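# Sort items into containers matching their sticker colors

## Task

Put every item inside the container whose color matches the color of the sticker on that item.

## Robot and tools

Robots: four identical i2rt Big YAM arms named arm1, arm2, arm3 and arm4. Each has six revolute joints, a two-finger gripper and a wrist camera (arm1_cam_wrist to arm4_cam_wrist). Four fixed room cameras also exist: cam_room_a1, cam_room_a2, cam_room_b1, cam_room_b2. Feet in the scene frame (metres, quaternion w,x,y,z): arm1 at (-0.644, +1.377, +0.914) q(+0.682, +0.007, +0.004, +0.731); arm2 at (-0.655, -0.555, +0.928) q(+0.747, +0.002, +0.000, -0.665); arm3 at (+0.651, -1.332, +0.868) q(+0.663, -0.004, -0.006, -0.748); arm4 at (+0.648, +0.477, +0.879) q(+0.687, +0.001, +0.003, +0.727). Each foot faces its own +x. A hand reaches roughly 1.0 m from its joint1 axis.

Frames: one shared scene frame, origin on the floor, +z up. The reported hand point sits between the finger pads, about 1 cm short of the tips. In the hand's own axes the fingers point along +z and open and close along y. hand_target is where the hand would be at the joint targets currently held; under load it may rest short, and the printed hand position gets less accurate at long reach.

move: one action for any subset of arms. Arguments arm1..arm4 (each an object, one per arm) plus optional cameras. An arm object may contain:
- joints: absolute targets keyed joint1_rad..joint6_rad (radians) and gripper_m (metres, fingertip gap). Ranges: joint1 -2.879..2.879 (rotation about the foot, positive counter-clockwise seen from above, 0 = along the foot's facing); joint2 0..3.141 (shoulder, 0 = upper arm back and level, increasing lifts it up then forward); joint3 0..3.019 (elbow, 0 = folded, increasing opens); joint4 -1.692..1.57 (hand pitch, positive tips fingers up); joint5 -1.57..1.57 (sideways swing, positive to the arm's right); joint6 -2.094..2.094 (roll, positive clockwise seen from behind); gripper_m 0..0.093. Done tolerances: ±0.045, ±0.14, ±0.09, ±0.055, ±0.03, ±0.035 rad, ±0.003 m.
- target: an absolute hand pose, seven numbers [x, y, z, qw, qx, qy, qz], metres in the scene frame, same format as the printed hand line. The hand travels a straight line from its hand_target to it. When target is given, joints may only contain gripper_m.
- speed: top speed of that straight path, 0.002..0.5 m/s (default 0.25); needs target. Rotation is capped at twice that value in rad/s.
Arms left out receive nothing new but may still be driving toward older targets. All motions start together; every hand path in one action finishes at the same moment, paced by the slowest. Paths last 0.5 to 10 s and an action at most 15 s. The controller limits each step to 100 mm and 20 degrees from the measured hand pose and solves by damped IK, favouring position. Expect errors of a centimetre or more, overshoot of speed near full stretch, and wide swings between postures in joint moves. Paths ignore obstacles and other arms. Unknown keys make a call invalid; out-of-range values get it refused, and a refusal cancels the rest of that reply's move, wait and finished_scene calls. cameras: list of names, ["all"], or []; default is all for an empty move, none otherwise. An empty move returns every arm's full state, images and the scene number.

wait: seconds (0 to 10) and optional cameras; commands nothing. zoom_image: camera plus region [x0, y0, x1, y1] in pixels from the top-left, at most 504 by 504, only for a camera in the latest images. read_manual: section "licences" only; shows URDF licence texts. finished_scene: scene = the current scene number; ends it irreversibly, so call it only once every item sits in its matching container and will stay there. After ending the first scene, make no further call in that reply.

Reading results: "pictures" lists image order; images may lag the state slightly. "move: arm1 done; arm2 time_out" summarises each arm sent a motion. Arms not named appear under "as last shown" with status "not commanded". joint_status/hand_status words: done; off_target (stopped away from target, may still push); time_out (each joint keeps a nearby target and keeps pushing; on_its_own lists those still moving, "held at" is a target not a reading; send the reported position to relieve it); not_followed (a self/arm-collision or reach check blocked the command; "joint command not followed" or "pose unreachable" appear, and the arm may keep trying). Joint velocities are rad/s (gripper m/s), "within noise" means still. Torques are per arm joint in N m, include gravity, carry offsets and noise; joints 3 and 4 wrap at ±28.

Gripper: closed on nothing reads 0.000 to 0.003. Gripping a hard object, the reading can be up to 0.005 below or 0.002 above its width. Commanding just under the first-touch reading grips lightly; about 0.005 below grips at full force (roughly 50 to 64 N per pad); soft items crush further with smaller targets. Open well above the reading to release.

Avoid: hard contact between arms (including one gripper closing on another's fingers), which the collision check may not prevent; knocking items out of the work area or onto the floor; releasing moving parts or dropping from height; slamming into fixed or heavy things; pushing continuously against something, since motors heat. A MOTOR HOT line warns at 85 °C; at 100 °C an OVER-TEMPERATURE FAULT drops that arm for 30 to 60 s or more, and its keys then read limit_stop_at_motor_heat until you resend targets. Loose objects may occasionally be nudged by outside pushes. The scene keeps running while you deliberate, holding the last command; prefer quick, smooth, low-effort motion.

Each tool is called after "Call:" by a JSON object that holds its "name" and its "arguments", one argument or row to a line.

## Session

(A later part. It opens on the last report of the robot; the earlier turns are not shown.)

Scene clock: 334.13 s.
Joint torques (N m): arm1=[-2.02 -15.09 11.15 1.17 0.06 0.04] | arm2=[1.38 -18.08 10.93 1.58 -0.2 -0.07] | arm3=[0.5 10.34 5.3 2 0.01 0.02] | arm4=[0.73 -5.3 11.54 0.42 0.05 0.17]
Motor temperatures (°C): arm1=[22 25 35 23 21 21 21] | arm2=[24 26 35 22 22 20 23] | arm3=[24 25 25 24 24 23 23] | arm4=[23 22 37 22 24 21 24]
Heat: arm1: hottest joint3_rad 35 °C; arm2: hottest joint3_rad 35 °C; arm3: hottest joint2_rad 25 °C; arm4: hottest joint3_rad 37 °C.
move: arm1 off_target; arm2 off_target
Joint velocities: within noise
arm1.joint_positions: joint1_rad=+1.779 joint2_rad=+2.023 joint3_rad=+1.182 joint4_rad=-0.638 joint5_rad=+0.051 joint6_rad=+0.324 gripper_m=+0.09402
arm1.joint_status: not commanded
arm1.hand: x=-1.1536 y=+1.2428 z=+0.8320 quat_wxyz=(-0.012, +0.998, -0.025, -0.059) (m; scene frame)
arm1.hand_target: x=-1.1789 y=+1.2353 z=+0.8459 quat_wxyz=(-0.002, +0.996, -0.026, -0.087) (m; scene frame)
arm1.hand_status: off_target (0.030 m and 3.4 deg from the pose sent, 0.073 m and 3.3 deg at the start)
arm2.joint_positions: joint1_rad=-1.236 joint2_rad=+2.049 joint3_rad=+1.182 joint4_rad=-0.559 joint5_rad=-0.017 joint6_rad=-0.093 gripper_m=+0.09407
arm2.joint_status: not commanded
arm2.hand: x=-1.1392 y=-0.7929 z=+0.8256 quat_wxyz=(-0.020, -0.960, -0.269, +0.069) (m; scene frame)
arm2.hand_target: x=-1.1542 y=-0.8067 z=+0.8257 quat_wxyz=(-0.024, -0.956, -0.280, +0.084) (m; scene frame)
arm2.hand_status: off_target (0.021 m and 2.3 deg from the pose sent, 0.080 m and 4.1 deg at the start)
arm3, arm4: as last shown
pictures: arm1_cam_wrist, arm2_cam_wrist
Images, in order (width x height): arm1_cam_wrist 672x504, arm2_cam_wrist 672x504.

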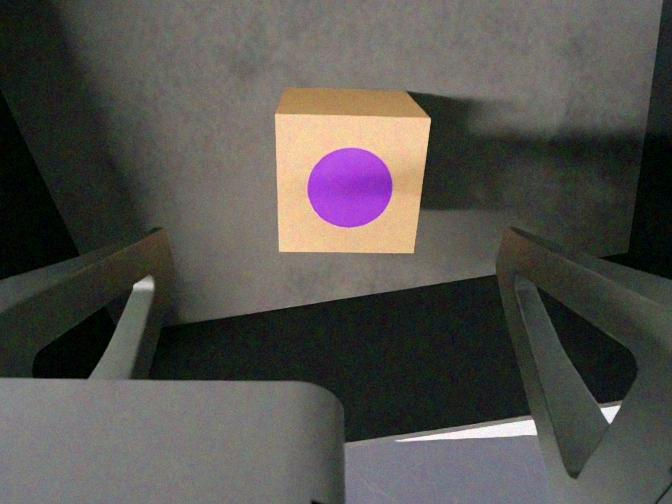

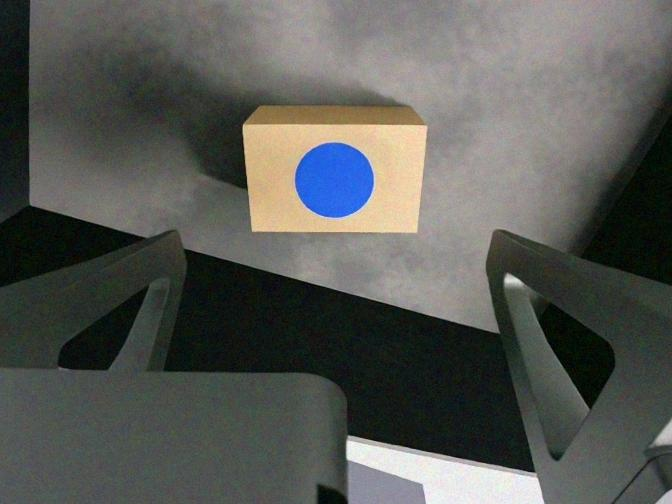

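Call:
{"name": "move", "arguments": {
  "arm1": {"target": [-1.175, 1.241, 0.757, 0.00228, -0.99585, 0.02608, 0.08713], "speed": 0.12},
  "arm2": {"target": [-1.155, -0.807, 0.757, 0.0245, 0.9559, 0.2804, -0.0836], "speed": 0.12},
  "cameras": ["arm1_cam_wrist", "arm2_cam_wrist"]
}}

Scene clock: 355.80 s.
Joint torques (N m): arm1=[-2.55 -14.51 8.05 1.26 0 -0.01] | arm2=[1.55 -18.08 9.61 1.65 -0.19 -0.08] | arm3=[0.67 10.23 5.24 2.04 0.01 0.03] | arm4=[0.67 -5.36 11.51 0.59 0.05 0.16]
Motor temperatures (°C): arm1=[21 26 35 23 21 21 21] | arm2=[24 26 32 22 22 20 23] | arm3=[24 25 25 24 24 23 23] | arm4=[23 22 38 22 24 21 24]
Heat: arm1: hottest joint3_rad 35 °C; arm2: hottest joint3_rad 32 °C; arm3: hottest joint2_rad 25 °C; arm4: hottest joint3_rad 38 °C.
move: arm1 off_target; arm2 off_target
Joint velocities: within noise
arm1.joint_positions: joint1_rad=+1.779 joint2_rad=+2.186 joint3_rad=+1.182 joint4_rad=-0.448 joint5_rad=+0.050 joint6_rad=+0.324 gripper_m=+0.09402
arm1.joint_status: not commanded
arm1.hand: x=-1.1591 y=+1.2417 z=+0.7540 quat_wxyz=(-0.008, +0.997, -0.025, -0.072) (m; scene frame)
arm1.hand_target: x=-1.1746 y=+1.2412 z=+0.7574 quat_wxyz=(-0.002, +0.996, -0.026, -0.087) (m; scene frame)
arm1.hand_status: off_target (0.016 m and 1.8 deg from the pose sent, 0.078 m and 3.4 deg at the start)
arm2.joint_positions: joint1_rad=-1.236 joint2_rad=+2.184 joint3_rad=+1.197 joint4_rad=-0.429 joint5_rad=-0.017 joint6_rad=-0.093 gripper_m=+0.09407
arm2.joint_status: not commanded
arm2.hand: x=-1.1430 y=-0.7946 z=+0.7637 quat_wxyz=(-0.021, -0.960, -0.269, +0.073) (m; scene frame)
arm2.hand_target: x=-1.1543 y=-0.8067 z=+0.7576 quat_wxyz=(-0.024, -0.956, -0.280, +0.084) (m; scene frame)
arm2.hand_status: off_target (0.019 m and 1.9 deg from the pose sent, 0.072 m and 2.3 deg at the start)
arm3, arm4: as last shown
pictures: arm1_cam_wrist, arm2_cam_wrist
Images, in order (width x height): arm1_cam_wrist 672x504, arm2_cam_wrist 672x504.

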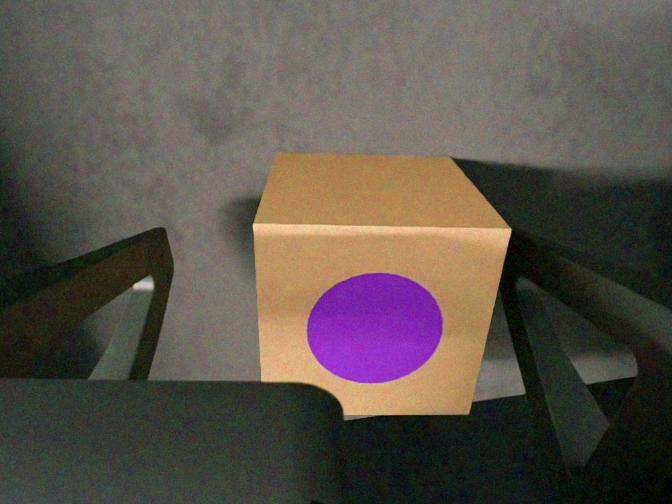

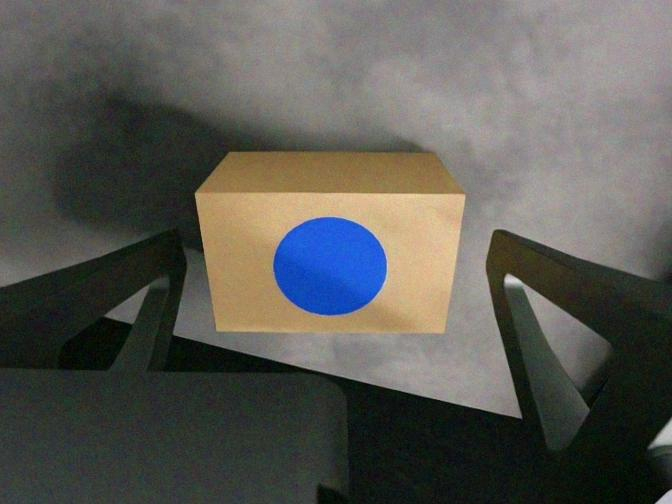

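Call:
{"name": "move", "arguments": {
  "arm1": {"target": [-1.160, 1.251, 0.742, 0.00228, -0.99585, 0.02608, 0.08713], "speed": 0.1},
  "arm2": {"target": [-1.153, -0.808, 0.741, 0.0245, 0.9559, 0.2804, -0.0836], "speed": 0.1},
  "cameras": ["arm1_cam_wrist", "arm2_cam_wrist"]
}}

Scene clock: 372.87 s.
Joint torques (N m): arm1=[-2.55 -14.39 5.72 1.09 -0.01 -0.09] | arm2=[1.49 -18.02 9.28 1.7 -0.17 -0.04] | arm3=[0.5 10.29 5.29 2 0.02 0.03] | arm4=[0.56 -5.07 11.6 0.42 0.07 0.16]
Motor temperatures (°C): arm1=[21 27 34 23 21 21 21] | arm2=[24 26 32 22 22 20 23] | arm3=[24 25 25 24 24 23 23] | arm4=[23 22 38 22 24 21 24]
Heat: arm1: hottest joint3_rad 34 °C; arm2: hottest joint3_rad 32 °C; arm3: hottest joint2_rad 25 °C; arm4: hottest joint3_rad 38 °C.
move: arm1 done; arm2 off_target
Joint velocities: within noise
arm1.joint_positions: joint1_rad=+1.770 joint2_rad=+2.188 joint3_rad=+1.155 joint4_rad=-0.388 joint5_rad=+0.048 joint6_rad=+0.315 gripper_m=+0.09402
arm1.joint_status: not commanded
arm1.hand: x=-1.1588 y=+1.2461 z=+0.7487 quat_wxyz=(-0.003, +0.996, -0.025, -0.087) (m; scene frame)
arm1.hand_target: x=-1.1598 y=+1.2510 z=+0.7422 quat_wxyz=(-0.002, +0.996, -0.026, -0.087) (m; scene frame)
arm1.hand_status: done (0.008 m and 0.1 deg from the pose sent, 0.015 m and 1.8 deg at the start)
arm2.joint_positions: joint1_rad=-1.232 joint2_rad=+2.216 joint3_rad=+1.200 joint4_rad=-0.397 joint5_rad=-0.017 joint6_rad=-0.093 gripper_m=+0.09407
arm2.joint_status: not commanded
arm2.hand: x=-1.1421 y=-0.7964 z=+0.7492 quat_wxyz=(-0.022, -0.959, -0.271, +0.075) (m; scene frame)
arm2.hand_target: x=-1.1523 y=-0.8078 z=+0.7415 quat_wxyz=(-0.025, -0.956, -0.280, +0.084) (m; scene frame)
arm2.hand_status: off_target (0.018 m and 1.6 deg from the pose sent, 0.028 m and 1.9 deg at the start)
arm3.joint_positions: joint1_rad=-1.982 joint2_rad=+0.272 joint3_rad=+1.523 joint4_rad=-0.815 joint5_rad=+0.000 joint6_rad=-0.008 gripper_m=+0.09400
arm3.joint_status: not commanded
arm3.hand: x=+0.6326 y=-1.3104 z=+1.6321 quat_wxyz=(+0.221, -0.521, +0.145, +0.811) (m; scene frame)
arm3.hand_target: x=+0.6361 y=-1.3121 z=+1.6396 quat_wxyz=(+0.223, -0.511, +0.146, +0.817) (m; scene frame)
arm3.hand_status: not commanded
arm4: as last shown
pictures: arm1_cam_wrist, arm2_cam_wrist
Images, in order (width x height): arm1_cam_wrist 672x504, arm2_cam_wrist 672x504.

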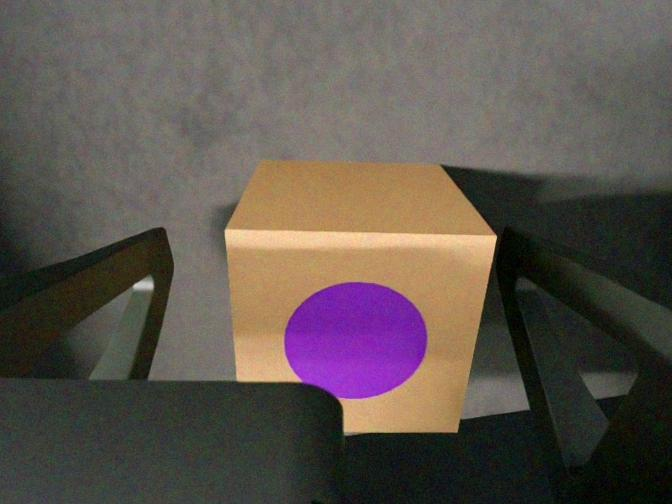

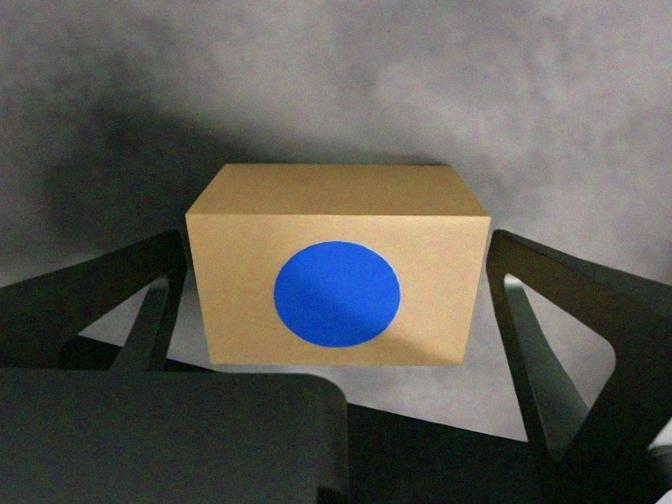

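Call:
{"name": "move", "arguments": {
  "arm1": {"target": [-1.145, 1.256, 0.740, 0.00228, -0.99585, 0.02608, 0.08713], "speed": 0.1},
  "arm2": {"joints": {"gripper_m": 0.058}},
  "cameras": ["arm1_cam_wrist", "arm2_cam_wrist"]
}}

Scene clock: 387.20 s.
Joint torques (N m): arm1=[-3.72 -15.03 5.29 1.25 0.02 -0.03] | arm2=[1.55 -18.08 9.26 1.63 -0.17 -0.04] | arm3=[0.62 10.4 5.27 2.02 0 0.03] | arm4=[0.91 -5.3 11.56 0.32 0.06 0.16]
Motor temperatures (°C): arm1=[21 26 33 23 21 21 21] | arm2=[24 26 32 22 22 20 23] | arm3=[24 25 25 24 24 23 23] | arm4=[23 22 38 22 24 21 24]
Heat: arm1: hottest joint3_rad 33 °C; arm2: hottest joint3_rad 32 °C; arm3: hottest joint2_rad 25 °C; arm4: hottest joint3_rad 38 °C.
move: arm1 done; arm2 off_target
Joint velocities: within noise
arm1.joint_positions: joint1_rad=+1.770 joint2_rad=+2.188 joint3_rad=+1.105 joint4_rad=-0.353 joint5_rad=+0.048 joint6_rad=+0.313 gripper_m=+0.09402
arm1.joint_status: not commanded
arm1.hand: x=-1.1393 y=+1.2519 z=+0.7385 quat_wxyz=(-0.005, +0.997, -0.024, -0.079) (m; scene frame)
arm1.hand_target: x=-1.1449 y=+1.2561 z=+0.7401 quat_wxyz=(-0.002, +0.996, -0.026, -0.087) (m; scene frame)
arm1.hand_status: done (0.007 m and 1.0 deg from the pose sent, 0.019 m and 0.1 deg at the start)
arm2.joint_positions: joint1_rad=-1.232 joint2_rad=+2.216 joint3_rad=+1.200 joint4_rad=-0.397 joint5_rad=-0.017 joint6_rad=-0.093 gripper_m=+0.06892
arm2.joint_status: gripper_m off_target (ended at +0.06895, target +0.05800)
arm2.hand: x=-1.1424 y=-0.7966 z=+0.7493 quat_wxyz=(-0.022, -0.959, -0.271, +0.075) (m; scene frame)
arm2.hand_target: x=-1.1523 y=-0.8077 z=+0.7415 quat_wxyz=(-0.024, -0.956, -0.280, +0.084) (m; scene frame)
arm2.hand_status: not commanded
arm3: as last shown
arm4.joint_positions: joint1_rad=-1.626 joint2_rad=+0.896 joint3_rad=+1.024 joint4_rad=-1.148 joint5_rad=+0.001 joint6_rad=-0.012 gripper_m=+0.09401
arm4.joint_status: not commanded
arm4.hand: x=+0.9964 y=+0.4783 z=+1.1834 quat_wxyz=(-0.270, +0.007, -0.963, +0.003) (m; scene frame)
arm4.hand_target: x=+0.9982 y=+0.4780 z=+1.1997 quat_wxyz=(-0.282, +0.000, -0.960, +0.002) (m; scene frame)
arm4.hand_status: not commanded
pictures: arm1_cam_wrist, arm2_cam_wrist
Images, in order (width x height): arm1_cam_wrist 672x504, arm2_cam_wrist 672x504.

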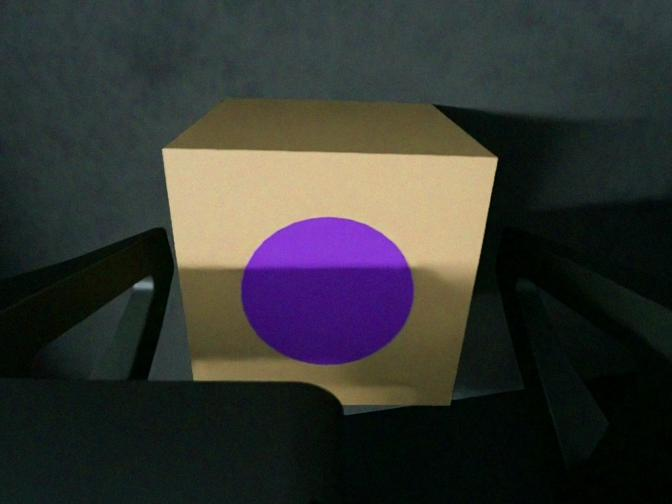

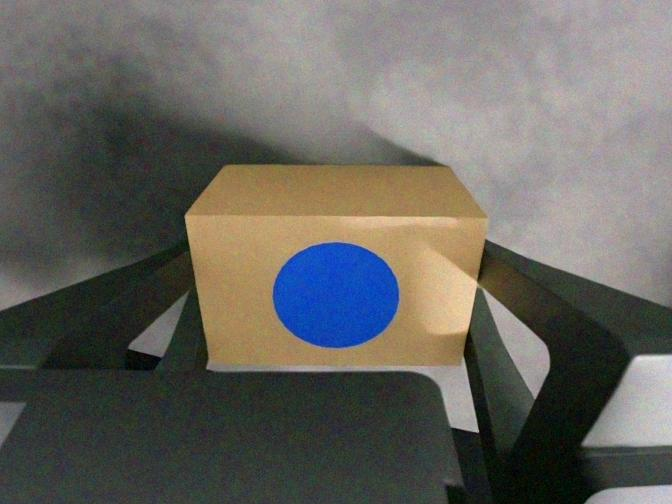

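Call:
{"name": "move", "arguments": {
  "arm1": {"joints": {"gripper_m": 0.048}},
  "arm2": {"target": [-1.14, -0.80, 0.92, 0.0245, 0.9559, 0.2804, -0.0836], "speed": 0.2},
  "cameras": ["arm1_cam_wrist", "arm2_cam_wrist"]
}}

Scene clock: 410.10 s.
Joint torques (N m): arm1=[-2.78 -15.27 5.3 1.44 0.08 -0.07] | arm2=[1.26 -19.19 9.62 0.61 -0.19 -0.07] | arm3=[0.62 10.34 5.3 2.02 0.01 0.02] | arm4=[0.44 -5.42 11.45 0.44 0.06 0.14]
Motor temperatures (°C): arm1=[21 26 31 23 21 21 21] | arm2=[24 26 31 22 22 20 24] | arm3=[24 25 25 24 24 23 23] | arm4=[23 22 39 22 24 21 24]
Heat: arm1: hottest joint3_rad 31 °C; arm2: hottest joint3_rad 31 °C; arm3: hottest joint2_rad 25 °C; arm4: hottest joint3_rad 39 °C.
move: arm1 off_target; arm2 done
Joint velocities: within noise
arm1.joint_positions: joint1_rad=+1.769 joint2_rad=+2.188 joint3_rad=+1.105 joint4_rad=-0.353 joint5_rad=+0.047 joint6_rad=+0.313 gripper_m=+0.05305
arm1.joint_status: gripper_m off_target (ended at +0.05308, target +0.04800)
arm1.hand: x=-1.1393 y=+1.2519 z=+0.7385 quat_wxyz=(-0.004, +0.997, -0.024, -0.079) (m; scene frame)
arm1.hand_target: x=-1.1449 y=+1.2561 z=+0.7401 quat_wxyz=(-0.002, +0.996, -0.026, -0.087) (m; scene frame)
arm1.hand_status: not commanded
arm2.joint_positions: joint1_rad=-1.232 joint2_rad=+1.871 joint3_rad=+1.200 joint4_rad=-0.720 joint5_rad=-0.017 joint6_rad=-0.093 gripper_m=+0.06892
arm2.joint_status: not commanded
arm2.hand: x=-1.1409 y=-0.7962 z=+0.9174 quat_wxyz=(-0.023, -0.959, -0.271, +0.086) (m; scene frame)
arm2.hand_target: x=-1.1400 y=-0.8000 z=+0.9200 quat_wxyz=(-0.024, -0.956, -0.280, +0.084) (m; scene frame)
arm2.hand_status: done (0.005 m and 1.2 deg from the pose sent, 0.171 m and 1.6 deg at the start)
arm3, arm4: as last shown
pictures: arm1_cam_wrist, arm2_cam_wrist
Images, in order (width x height): arm1_cam_wrist 672x504, arm2_cam_wrist 672x504.

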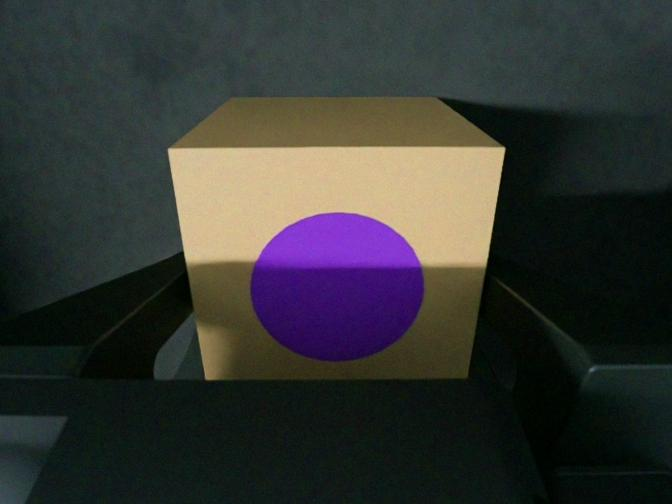

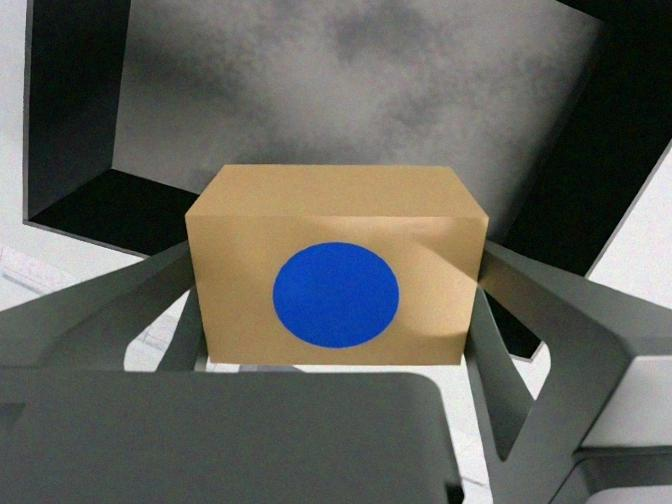

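Call:
{"name": "move", "arguments": {
  "arm1": {"target": [-1.145, 1.252, 0.92, 0.00228, -0.99585, 0.02608, 0.08713], "speed": 0.2},
  "arm2": {"joints": {"joint1_rad": 2.12, "joint2_rad": 0.862, "joint3_rad": 1.03, "joint4_rad": -1.54, "joint5_rad": 0, "joint6_rad": 0}},
  "cameras": ["arm1_cam_wrist", "arm2_cam_wrist", "cam_room_b1"]
}}

Scene clock: 418.27 s.
Joint torques (N m): arm1=[-1.85 -14.04 12.19 -0.02 0.1 -0.02] | arm2=[0.97 -5.83 11.02 0.66 0.14 0.2] | arm3=[0.62 10.4 5.24 2.03 0 0.02] | arm4=[0.73 -5.13 11.44 0.51 0.07 0.14]
Motor temperatures (°C): arm1=[21 26 31 23 21 21 21] | arm2=[24 26 31 22 22 20 24] | arm3=[24 25 25 24 24 23 23] | arm4=[23 22 39 22 24 21 24]
Heat: arm1: hottest joint3_rad 31 °C; arm2: hottest joint3_rad 31 °C; arm3: hottest joint2_rad 25 °C; arm4: hottest joint3_rad 39 °C.
move: arm1 off_target; arm2 done
Joint velocities: within noise
arm1.joint_positions: joint1_rad=+1.769 joint2_rad=+1.831 joint3_rad=+1.096 joint4_rad=-0.736 joint5_rad=+0.047 joint6_rad=+0.313 gripper_m=+0.05305
arm1.joint_status: not commanded
arm1.hand: x=-1.1218 y=+1.2555 z=+0.8975 quat_wxyz=(-0.009, +0.998, -0.024, -0.062) (m; scene frame)
arm1.hand_target: x=-1.1440 y=+1.2524 z=+0.9203 quat_wxyz=(-0.002, +0.996, -0.026, -0.087) (m; scene frame)
arm1.hand_status: off_target (0.033 m and 3.0 deg from the pose sent, 0.182 m and 1.0 deg at the start)
arm2.joint_positions: joint1_rad=+2.116 joint2_rad=+0.875 joint3_rad=+1.033 joint4_rad=-1.528 joint5_rad=-0.003 joint6_rad=-0.013 gripper_m=+0.06898
arm2.joint_status: all done
arm2.hand: x=-0.4524 y=-0.3975 z=+1.2110 quat_wxyz=(-0.096, +0.330, -0.939, -0.035) (m; scene frame)
arm2.hand_target: x=-0.4569 y=-0.4006 z=+1.2120 quat_wxyz=(-0.095, +0.325, -0.940, -0.034) (m; scene frame)
arm2.hand_status: not commanded
arm3, arm4: as last shown
pictures: arm1_cam_wrist, arm2_cam_wrist, cam_room_b1
Images, in order (width x height): arm1_cam_wrist 672x504, arm2_cam_wrist 672x504, cam_room_b1 672x504.

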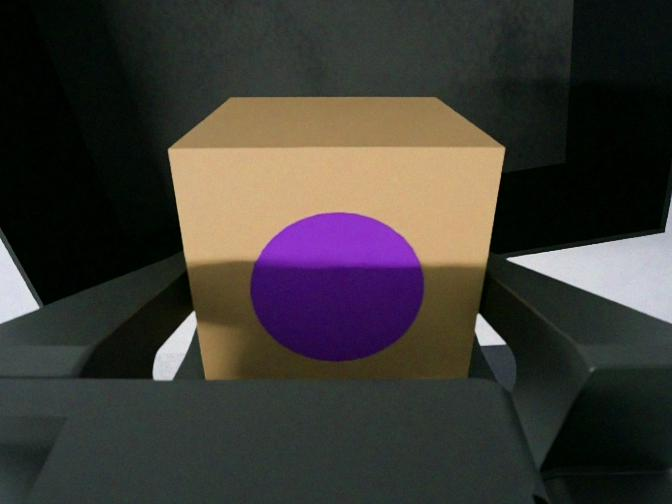

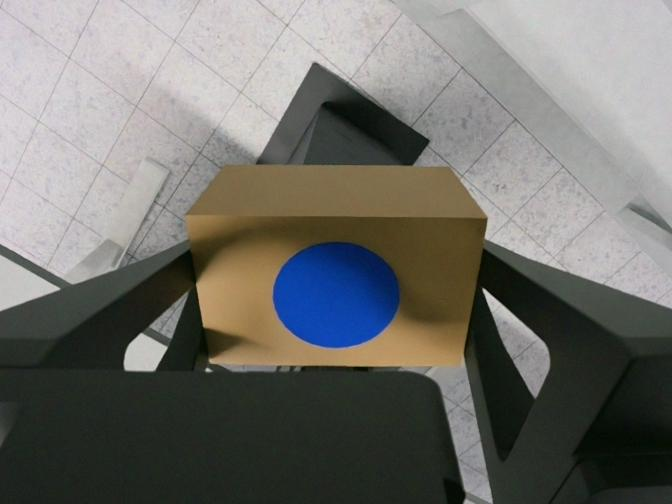

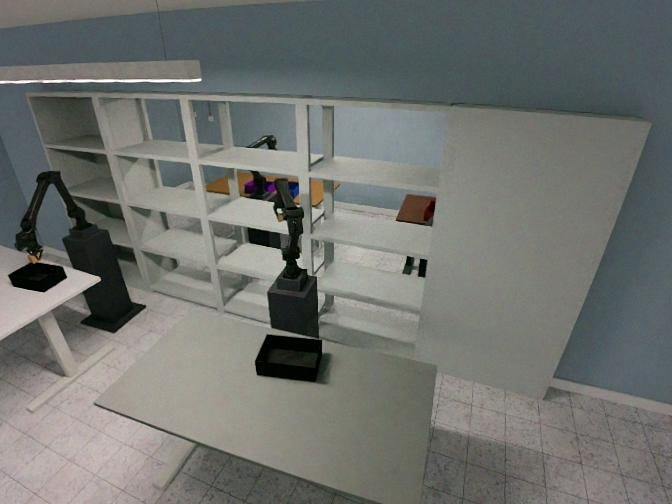

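Call:
{"name": "move", "arguments": {
  "arm1": {"joints": {"joint1_rad": -2.284, "joint2_rad": 0.862, "joint3_rad": 1.03, "joint4_rad": -1.54, "joint5_rad": 0, "joint6_rad": 0}},
  "arm2": {"target": [-0.457, -0.4006, 1.075, 0.0988, -0.3254, 0.9398, 0.0342], "speed": 0.2},
  "cameras": ["cam_room_b1", "cam_room_b2"]
}}

Scene clock: 433.00 s.
Joint torques (N m): arm1=[-2.37 -2.32 11.63 0.44 -0.05 -0.06] | arm2=[0.91 -3.49 10.84 1.8 0.13 0.18] | arm3=[0.62 10.34 5.29 1.99 0 0.02] | arm4=[0.5 -5.42 11.58 0.54 0.08 0.13]
Motor temperatures (°C): arm1=[21 26 32 23 21 21 22] | arm2=[24 26 32 22 22 20 24] | arm3=[24 25 25 24 24 23 23] | arm4=[23 22 39 22 24 21 24]
Heat: arm1: hottest joint3_rad 32 °C; arm2: hottest joint3_rad 32 °C; arm3: hottest joint2_rad 25 °C; arm4: hottest joint3_rad 39 °C.
move: arm1 done; arm2 done
Joint velocities: within noise
arm1.joint_positions: joint1_rad=-2.279 joint2_rad=+0.875 joint3_rad=+1.018 joint4_rad=-1.530 joint5_rad=+0.002 joint6_rad=+0.007 gripper_m=+0.05309
arm1.joint_status: all done
arm1.hand: x=-0.4354 y=+1.2240 z=+1.1859 quat_wxyz=(-0.079, -0.316, -0.945, +0.031) (m; scene frame)
arm1.hand_target: x=-0.4378 y=+1.2245 z=+1.1936 quat_wxyz=(-0.087, -0.315, -0.945, +0.033) (m; scene frame)
arm1.hand_status: not commanded
arm2.joint_positions: joint1_rad=+2.116 joint2_rad=+0.851 joint3_rad=+0.672 joint4_rad=-1.188 joint5_rad=-0.002 joint6_rad=-0.013 gripper_m=+0.06898
arm2.joint_status: not commanded
arm2.hand: x=-0.4587 y=-0.4024 z=+1.0784 quat_wxyz=(-0.098, +0.330, -0.938, -0.035) (m; scene frame)
arm2.hand_target: x=-0.4571 y=-0.4007 z=+1.0750 quat_wxyz=(-0.099, +0.325, -0.940, -0.034) (m; scene frame)
arm2.hand_status: done (0.004 m and 0.5 deg from the pose sent, 0.136 m and 0.6 deg at the start)
arm3, arm4: as last shown
pictures: cam_room_b1, cam_room_b2
Images, in order (width x height): cam_room_b1 672x504, cam_room_b2 672x504.

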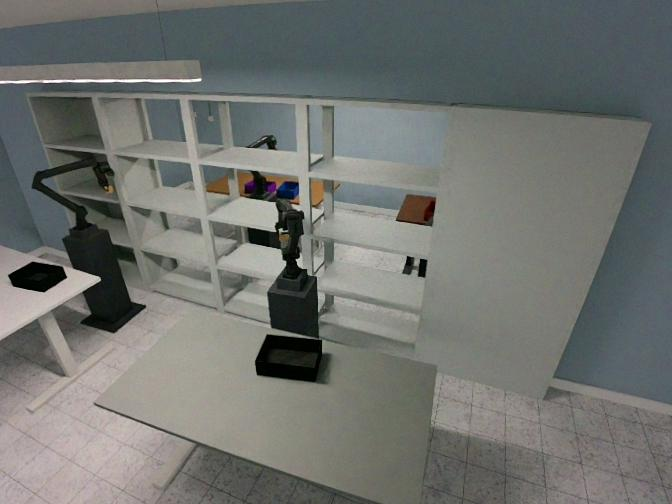

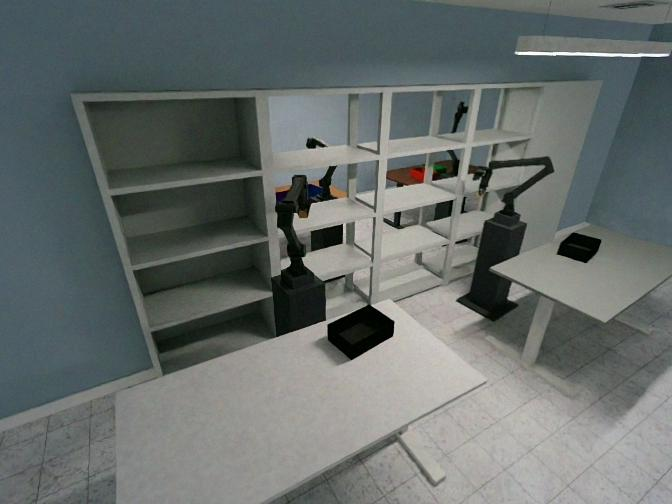

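Call:
{"name": "move", "arguments": {
  "arm1": {"target": [-0.438, 1.2245, 1.08, 0.0827, 0.3153, 0.9450, -0.0276], "speed": 0.2},
  "arm2": {"target": [-0.25, -0.237, 1.075, 0.0988, -0.3254, 0.9398, 0.0342], "speed": 0.2},
  "cameras": ["arm2_cam_wrist", "cam_room_b1", "cam_room_a1", "cam_room_a2"]
}}

Scene clock: 440.13 s.
Joint torques (N m): arm1=[-2.43 -1.2 11.34 1.11 -0.08 -0.07] | arm2=[1.08 -14.15 15.23 0.8 0.13 0.21] | arm3=[0.73 10.46 5.26 2.03 0.01 0.02] | arm4=[0.73 -5.36 11.49 0.53 0.06 0.16]
Motor temperatures (°C): arm1=[21 26 33 23 21 21 22] | arm2=[24 26 32 22 22 20 24] | arm3=[24 25 25 24 24 23 23] | arm4=[23 22 39 22 24 21 24]
Heat: arm1: hottest joint3_rad 33 °C; arm2: hottest joint3_rad 32 °C; arm3: hottest joint2_rad 25 °C; arm4: hottest joint3_rad 39 °C.
move: arm1 done; arm2 off_target
Joint velocities: within noise
arm1.joint_positions: joint1_rad=-2.279 joint2_rad=+0.868 joint3_rad=+0.728 joint4_rad=-1.267 joint5_rad=-0.006 joint6_rad=+0.006 gripper_m=+0.05309
arm1.joint_status: not commanded
arm1.hand: x=-0.4420 y=+1.2296 z=+1.0762 quat_wxyz=(-0.071, -0.316, -0.946, +0.024) (m; scene frame)
arm1.hand_target: x=-0.4381 y=+1.2246 z=+1.0801 quat_wxyz=(-0.083, -0.315, -0.945, +0.028) (m; scene frame)
arm1.hand_status: done (0.008 m and 1.4 deg from the pose sent, 0.106 m and 0.5 deg at the start)
arm2.joint_positions: joint1_rad=+2.116 joint2_rad=+1.581 joint3_rad=+1.229 joint4_rad=-1.040 joint5_rad=-0.002 joint6_rad=-0.013 gripper_m=+0.06898
arm2.joint_status: not commanded
arm2.hand: x=-0.2640 y=-0.2505 z=+1.0628 quat_wxyz=(-0.086, +0.330, -0.940, -0.031) (m; scene frame)
arm2.hand_target: x=-0.2507 y=-0.2375 z=+1.0752 quat_wxyz=(-0.099, +0.325, -0.940, -0.035) (m; scene frame)
arm2.hand_status: off_target (0.023 m and 1.6 deg from the pose sent, 0.266 m and 0.5 deg at the start)
arm3, arm4: as last shown
pictures: arm2_cam_wrist, cam_room_a1, cam_room_a2, cam_room_b1
Images, in order (width x height): arm2_cam_wrist 672x504, cam_room_a1 672x504, cam_room_a2 672x504, cam_room_b1 672x504.

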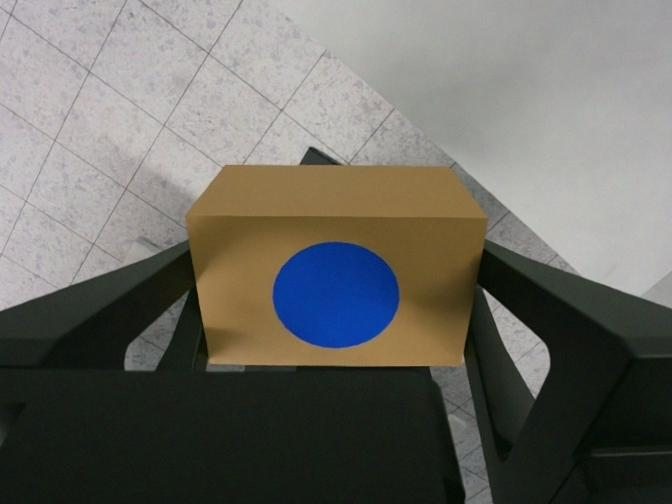

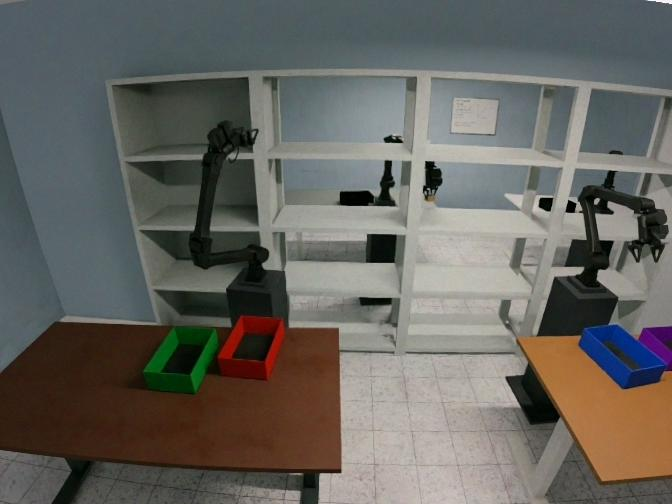

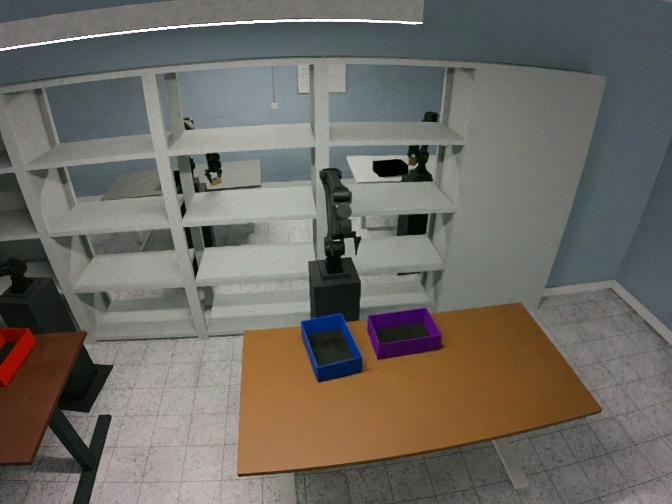

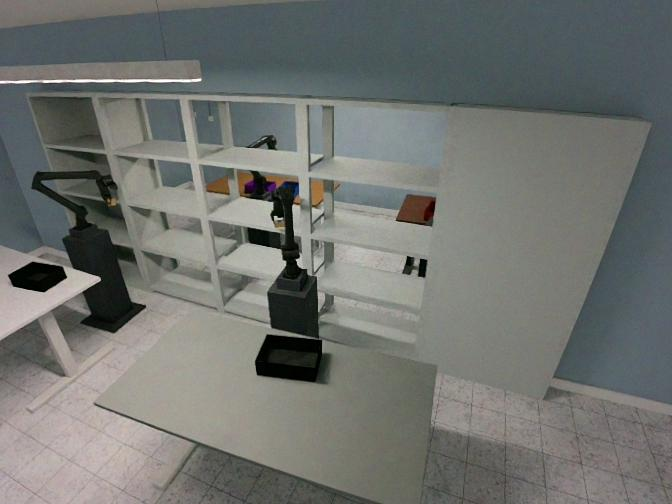

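Call:
{"name": "move", "arguments": {
  "arm1": {"target": [-0.24, 1.076, 1.08, 0.0827, 0.3153, 0.9450, -0.0276], "speed": 0.2},
  "arm2": {"target": [-0.04, -0.071, 1.085, 0.0988, -0.3254, 0.9398, 0.0342], "speed": 0.2},
  "cameras": ["arm2_cam_wrist", "arm1_cam_wrist", "cam_room_a2", "cam_room_b2"]
}}

Scene clock: 449.10 s.
Joint torques (N m): arm1=[-2.84 -10.34 15.49 0.51 0 -0.06] | arm2=[1.14 -24.76 16.46 0.68 0.13 0.21] | arm3=[0.56 10.4 5.27 2.03 0.01 0.02] | arm4=[0.85 -5.25 11.44 0.47 0.08 0.16]
Motor temperatures (°C): arm1=[21 26 33 23 21 21 22] | arm2=[24 26 34 22 22 20 24] | arm3=[24 25 25 24 24 23 23] | arm4=[23 22 39 22 24 21 24]
Heat: arm1: hottest joint3_rad 33 °C; arm2: hottest joint3_rad 34 °C; arm3: hottest joint2_rad 25 °C; arm4: hottest joint3_rad 39 °C.
move: arm1 off_target; arm2 off_target
Joint velocities: within noise
arm1.joint_positions: joint1_rad=-2.279 joint2_rad=+1.551 joint3_rad=+1.248 joint4_rad=-1.135 joint5_rad=-0.006 joint6_rad=+0.006 gripper_m=+0.05309
arm1.joint_status: not commanded
arm1.hand: x=-0.2561 y=+1.0913 z=+1.0580 quat_wxyz=(-0.056, -0.316, -0.947, +0.019) (m; scene frame)
arm1.hand_target: x=-0.2411 y=+1.0767 z=+1.0803 quat_wxyz=(-0.083, -0.315, -0.945, +0.028) (m; scene frame)
arm1.hand_status: off_target (0.031 m and 3.2 deg from the pose sent, 0.254 m and 1.4 deg at the start)
arm2.joint_positions: joint1_rad=+2.116 joint2_rad=+2.407 joint3_rad=+2.588 joint4_rad=-1.551 joint5_rad=-0.001 joint6_rad=-0.013 gripper_m=+0.06898
arm2.joint_status: not commanded
arm2.hand: x=-0.0453 y=-0.0800 z=+1.0904 quat_wxyz=(-0.096, +0.330, -0.939, -0.034) (m; scene frame)
arm2.hand_target: x=-0.0407 y=-0.0716 z=+1.0849 quat_wxyz=(-0.101, +0.325, -0.940, -0.035) (m; scene frame)
arm2.hand_status: off_target (0.012 m and 0.6 deg from the pose sent, 0.288 m and 1.7 deg at the start)
arm3, arm4: as last shown
pictures: arm1_cam_wrist, arm2_cam_wrist, cam_room_a2, cam_room_b2
Images, in order (width x height): arm1_cam_wrist 672x504, arm2_cam_wrist 672x504, cam_room_a2 672x504, cam_room_b2 672x504.

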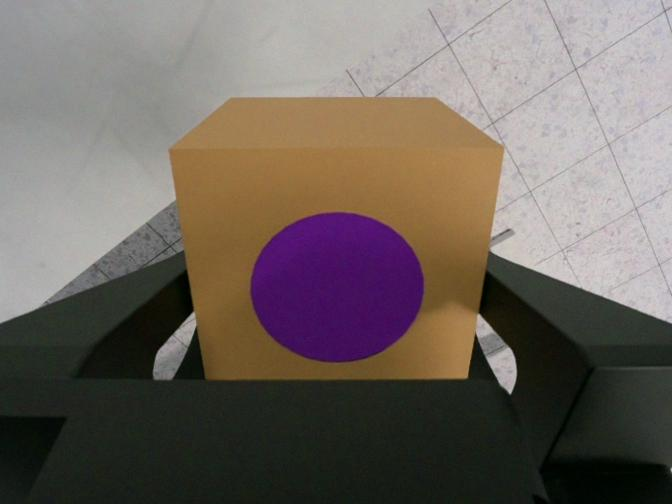

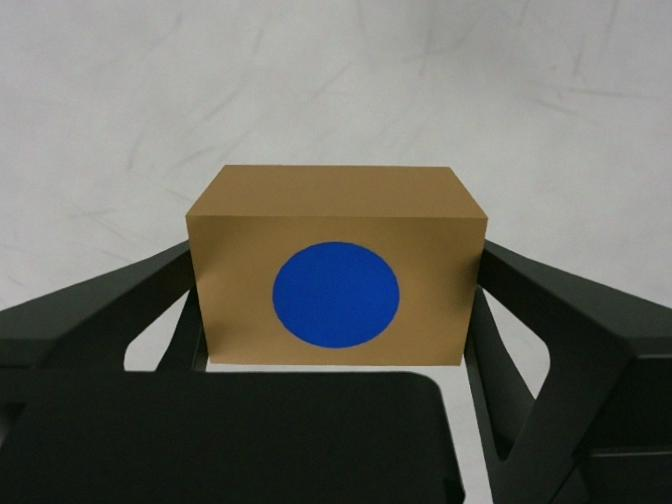

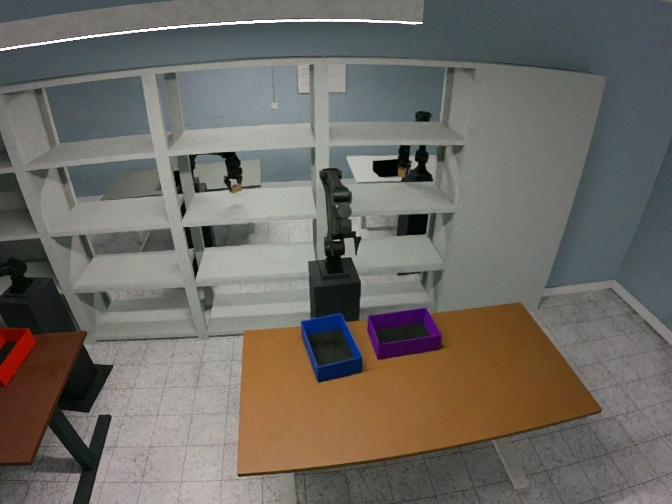

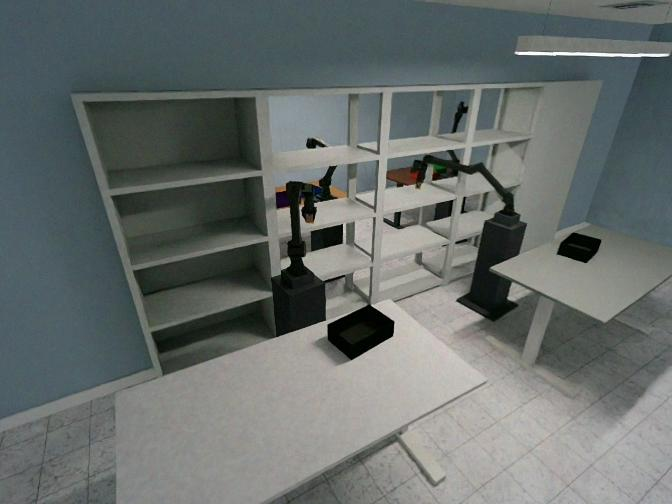

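Call:
{"name": "move", "arguments": {
  "arm1": {"target": [-0.03, 0.916, 1.105, 0.1045, 0.3144, 0.9430, -0.0349], "speed": 0.2},
  "arm2": {"target": [-0.040, -0.071, 1.04, 0.0988, -0.3254, 0.9398, 0.0342], "speed": 0.1},
  "cameras": ["arm2_cam_wrist", "arm1_cam_wrist", "cam_room_a2", "cam_room_b2"]
}}

Scene clock: 457.90 s.
Joint torques (N m): arm1=[-1.9 -21.25 16.62 0.32 -0.06 -0.06] | arm2=[1.2 -27.34 10.37 1.78 0.13 0.21] | arm3=[0.67 10.29 5.26 2 0 0.02] | arm4=[1.08 -5.54 11.51 0.58 0.07 0.17]
Motor temperatures (°C): arm1=[21 26 34 23 21 21 22] | arm2=[24 27 36 22 22 20 24] | arm3=[24 25 25 24 24 23 23] | arm4=[23 22 39 22 24 21 24]
Heat: arm1: hottest joint3_rad 34 °C; arm2: hottest joint3_rad 36 °C; arm3: hottest joint2_rad 25 °C; arm4: hottest joint3_rad 39 °C.
move: arm1 off_target; arm2 off_target
Joint velocities: within noise
arm1.joint_positions: joint1_rad=-2.279 joint2_rad=+2.327 joint3_rad=+2.498 joint4_rad=-1.552 joint5_rad=-0.006 joint6_rad=+0.006 gripper_m=+0.05309
arm1.joint_status: not commanded
arm1.hand: x=-0.0352 y=+0.9274 z=+1.0840 quat_wxyz=(-0.083, -0.315, -0.945, +0.028) (m; scene frame)
arm1.hand_target: x=-0.0312 y=+0.9168 z=+1.1050 quat_wxyz=(-0.105, -0.314, -0.943, +0.035) (m; scene frame)
arm1.hand_status: off_target (0.024 m and 2.6 deg from the pose sent, 0.290 m and 5.8 deg at the start)
arm2.joint_positions: joint1_rad=+2.116 joint2_rad=+2.407 joint3_rad=+2.492 joint4_rad=-1.439 joint5_rad=-0.001 joint6_rad=-0.013 gripper_m=+0.06898
arm2.joint_status: not commanded
arm2.hand: x=-0.0386 y=-0.0747 z=+1.0547 quat_wxyz=(-0.103, +0.329, -0.938, -0.036) (m; scene frame)
arm2.hand_target: x=-0.0402 y=-0.0712 z=+1.0402 quat_wxyz=(-0.099, +0.325, -0.940, -0.034) (m; scene frame)
arm2.hand_status: off_target (0.015 m and 0.8 deg from the pose sent, 0.051 m and 0.6 deg at the start)
arm3, arm4: as last shown
pictures: arm1_cam_wrist, arm2_cam_wrist, cam_room_a2, cam_room_b2
Images, in order (width x height): arm1_cam_wrist 672x504, arm2_cam_wrist 672x504, cam_room_a2 672x504, cam_room_b2 672x504.

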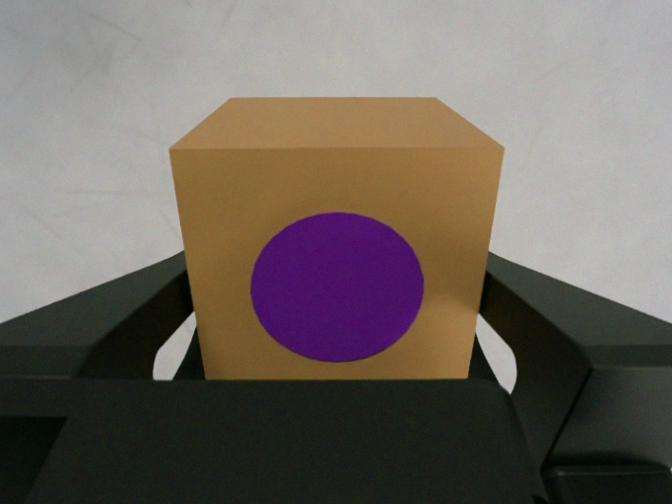

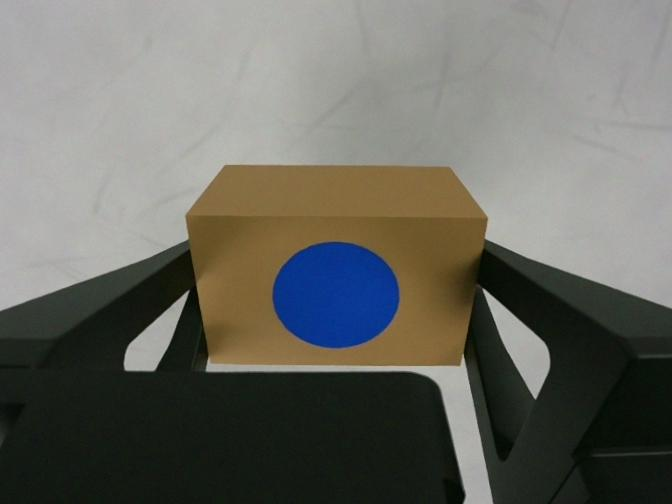

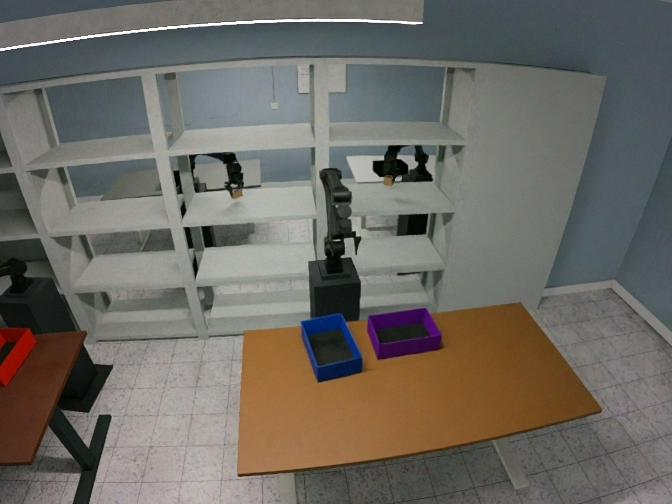

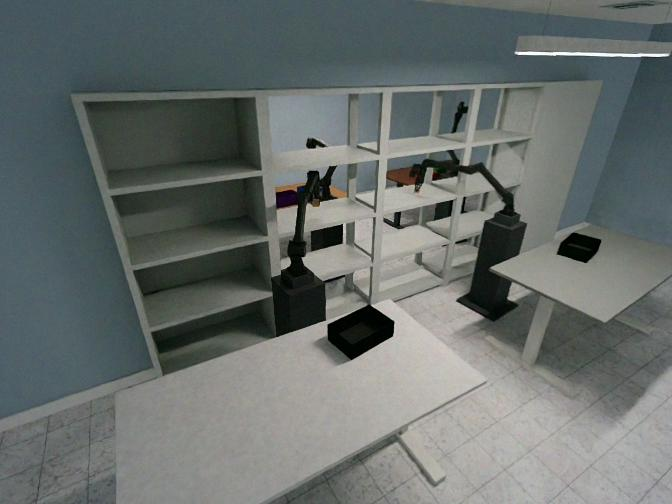

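Call:
{"name": "move", "arguments": {
  "arm1": {"target": [-0.03, 0.910, 1.05, 0.1045, 0.3144, 0.9430, -0.0349], "speed": 0.08},
  "arm2": {"target": [-0.042, -0.072, 1.015, 0.0988, -0.3254, 0.9398, 0.0342], "speed": 0.05},
  "cameras": ["arm2_cam_wrist", "arm1_cam_wrist", "cam_room_a2"]
}}

Scene clock: 462.07 s.
Joint torques (N m): arm1=[-2.49 -23.06 11.43 1.35 -0.04 -0.03] | arm2=[1.2 -28.45 9.72 1.8 0.13 0.2] | arm3=[0.67 10.23 5.23 2.02 0 0.03] | arm4=[0.79 -5.3 11.47 0.5 0.06 0.18]
Motor temperatures (°C): arm1=[21 26 34 23 21 21 22] | arm2=[24 27 35 22 22 20 24] | arm3=[24 25 25 24 24 23 23] | arm4=[23 22 39 22 24 21 24]
Heat: arm1: hottest joint3_rad 34 °C; arm2: hottest joint3_rad 35 °C; arm3: hottest joint2_rad 25 °C; arm4: hottest joint3_rad 39 °C.
move: arm1 off_target; arm2 done
Joint velocities: within noise
arm1.joint_positions: joint1_rad=-2.282 joint2_rad=+2.327 joint3_rad=+2.392 joint4_rad=-1.426 joint5_rad=-0.007 joint6_rad=+0.000 gripper_m=+0.05309
arm1.joint_status: not commanded
arm1.hand: x=-0.0299 y=+0.9197 z=+1.0445 quat_wxyz=(-0.092, -0.314, -0.945, +0.031) (m; scene frame)
arm1.hand_target: x=-0.0301 y=+0.9101 z=+1.0502 quat_wxyz=(-0.104, -0.314, -0.943, +0.035) (m; scene frame)
arm1.hand_status: off_target (0.011 m and 1.5 deg from the pose sent, 0.039 m and 2.6 deg at the start)
arm2.joint_positions: joint1_rad=+2.116 joint2_rad=+2.407 joint3_rad=+2.410 joint4_rad=-1.363 joint5_rad=-0.001 joint6_rad=-0.012 gripper_m=+0.06898
arm2.joint_status: not commanded
arm2.hand: x=-0.0385 y=-0.0745 z=+1.0234 quat_wxyz=(-0.101, +0.329, -0.938, -0.036) (m; scene frame)
arm2.hand_target: x=-0.0420 y=-0.0721 z=+1.0150 quat_wxyz=(-0.099, +0.325, -0.940, -0.034) (m; scene frame)
arm2.hand_status: done (0.009 m and 0.5 deg from the pose sent, 0.040 m and 0.8 deg at the start)
arm3.joint_positions: joint1_rad=-1.982 joint2_rad=+0.272 joint3_rad=+1.523 joint4_rad=-0.815 joint5_rad=+0.000 joint6_rad=-0.008 gripper_m=+0.09400
arm3.joint_status: not commanded
arm3.hand: x=+0.6326 y=-1.3104 z=+1.6321 quat_wxyz=(+0.221, -0.521, +0.145, +0.811) (m; scene frame)
arm3.hand_target: x=+0.6361 y=-1.3121 z=+1.6396 quat_wxyz=(+0.223, -0.511, +0.146, +0.817) (m; scene frame)
arm3.hand_status: not commanded
arm4: as last shown
pictures: arm1_cam_wrist, arm2_cam_wrist, cam_room_a2
Images, in order (width x height): arm1_cam_wrist 672x504, arm2_cam_wrist 672x504, cam_room_a2 672x504.

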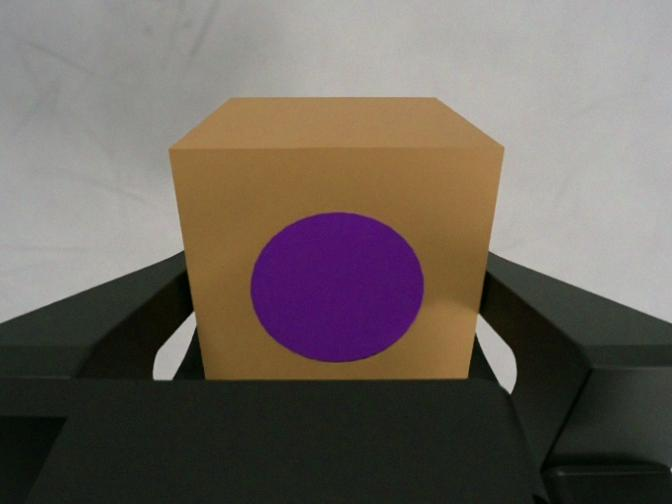

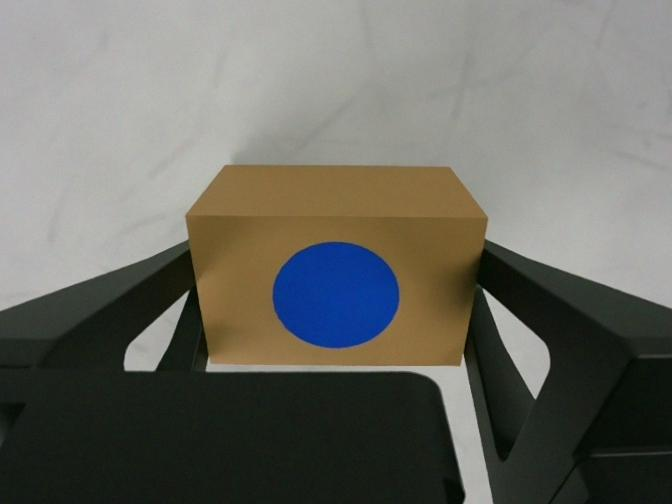

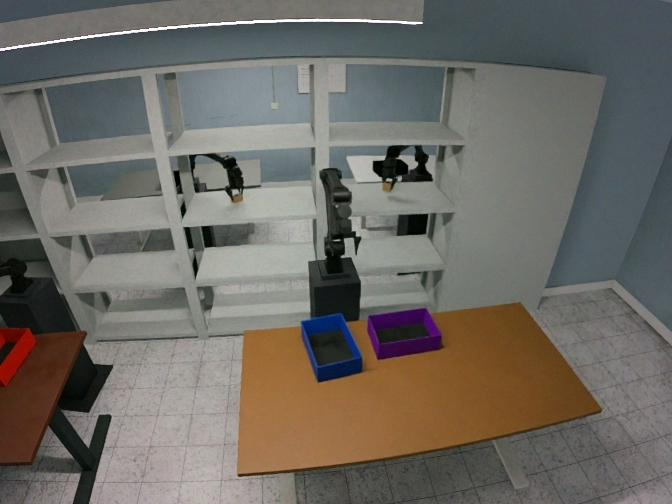

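Call:
{"name": "zoom_image", "arguments": {
  "camera": "arm2_cam_wrist",
  "region": [150, 80, 550, 380]
}}

Call:
{"name": "zoom_image", "arguments": {
  "camera": "cam_room_a2",
  "region": [170, 120, 470, 240]
}}

Scaled by 1.260.

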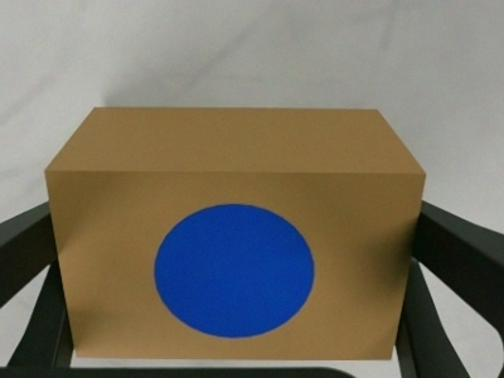

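Scaled by 1.680.

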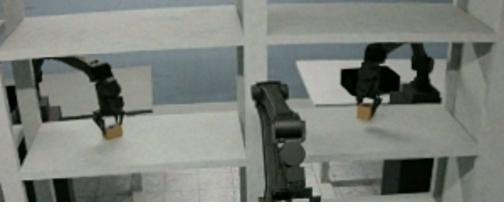

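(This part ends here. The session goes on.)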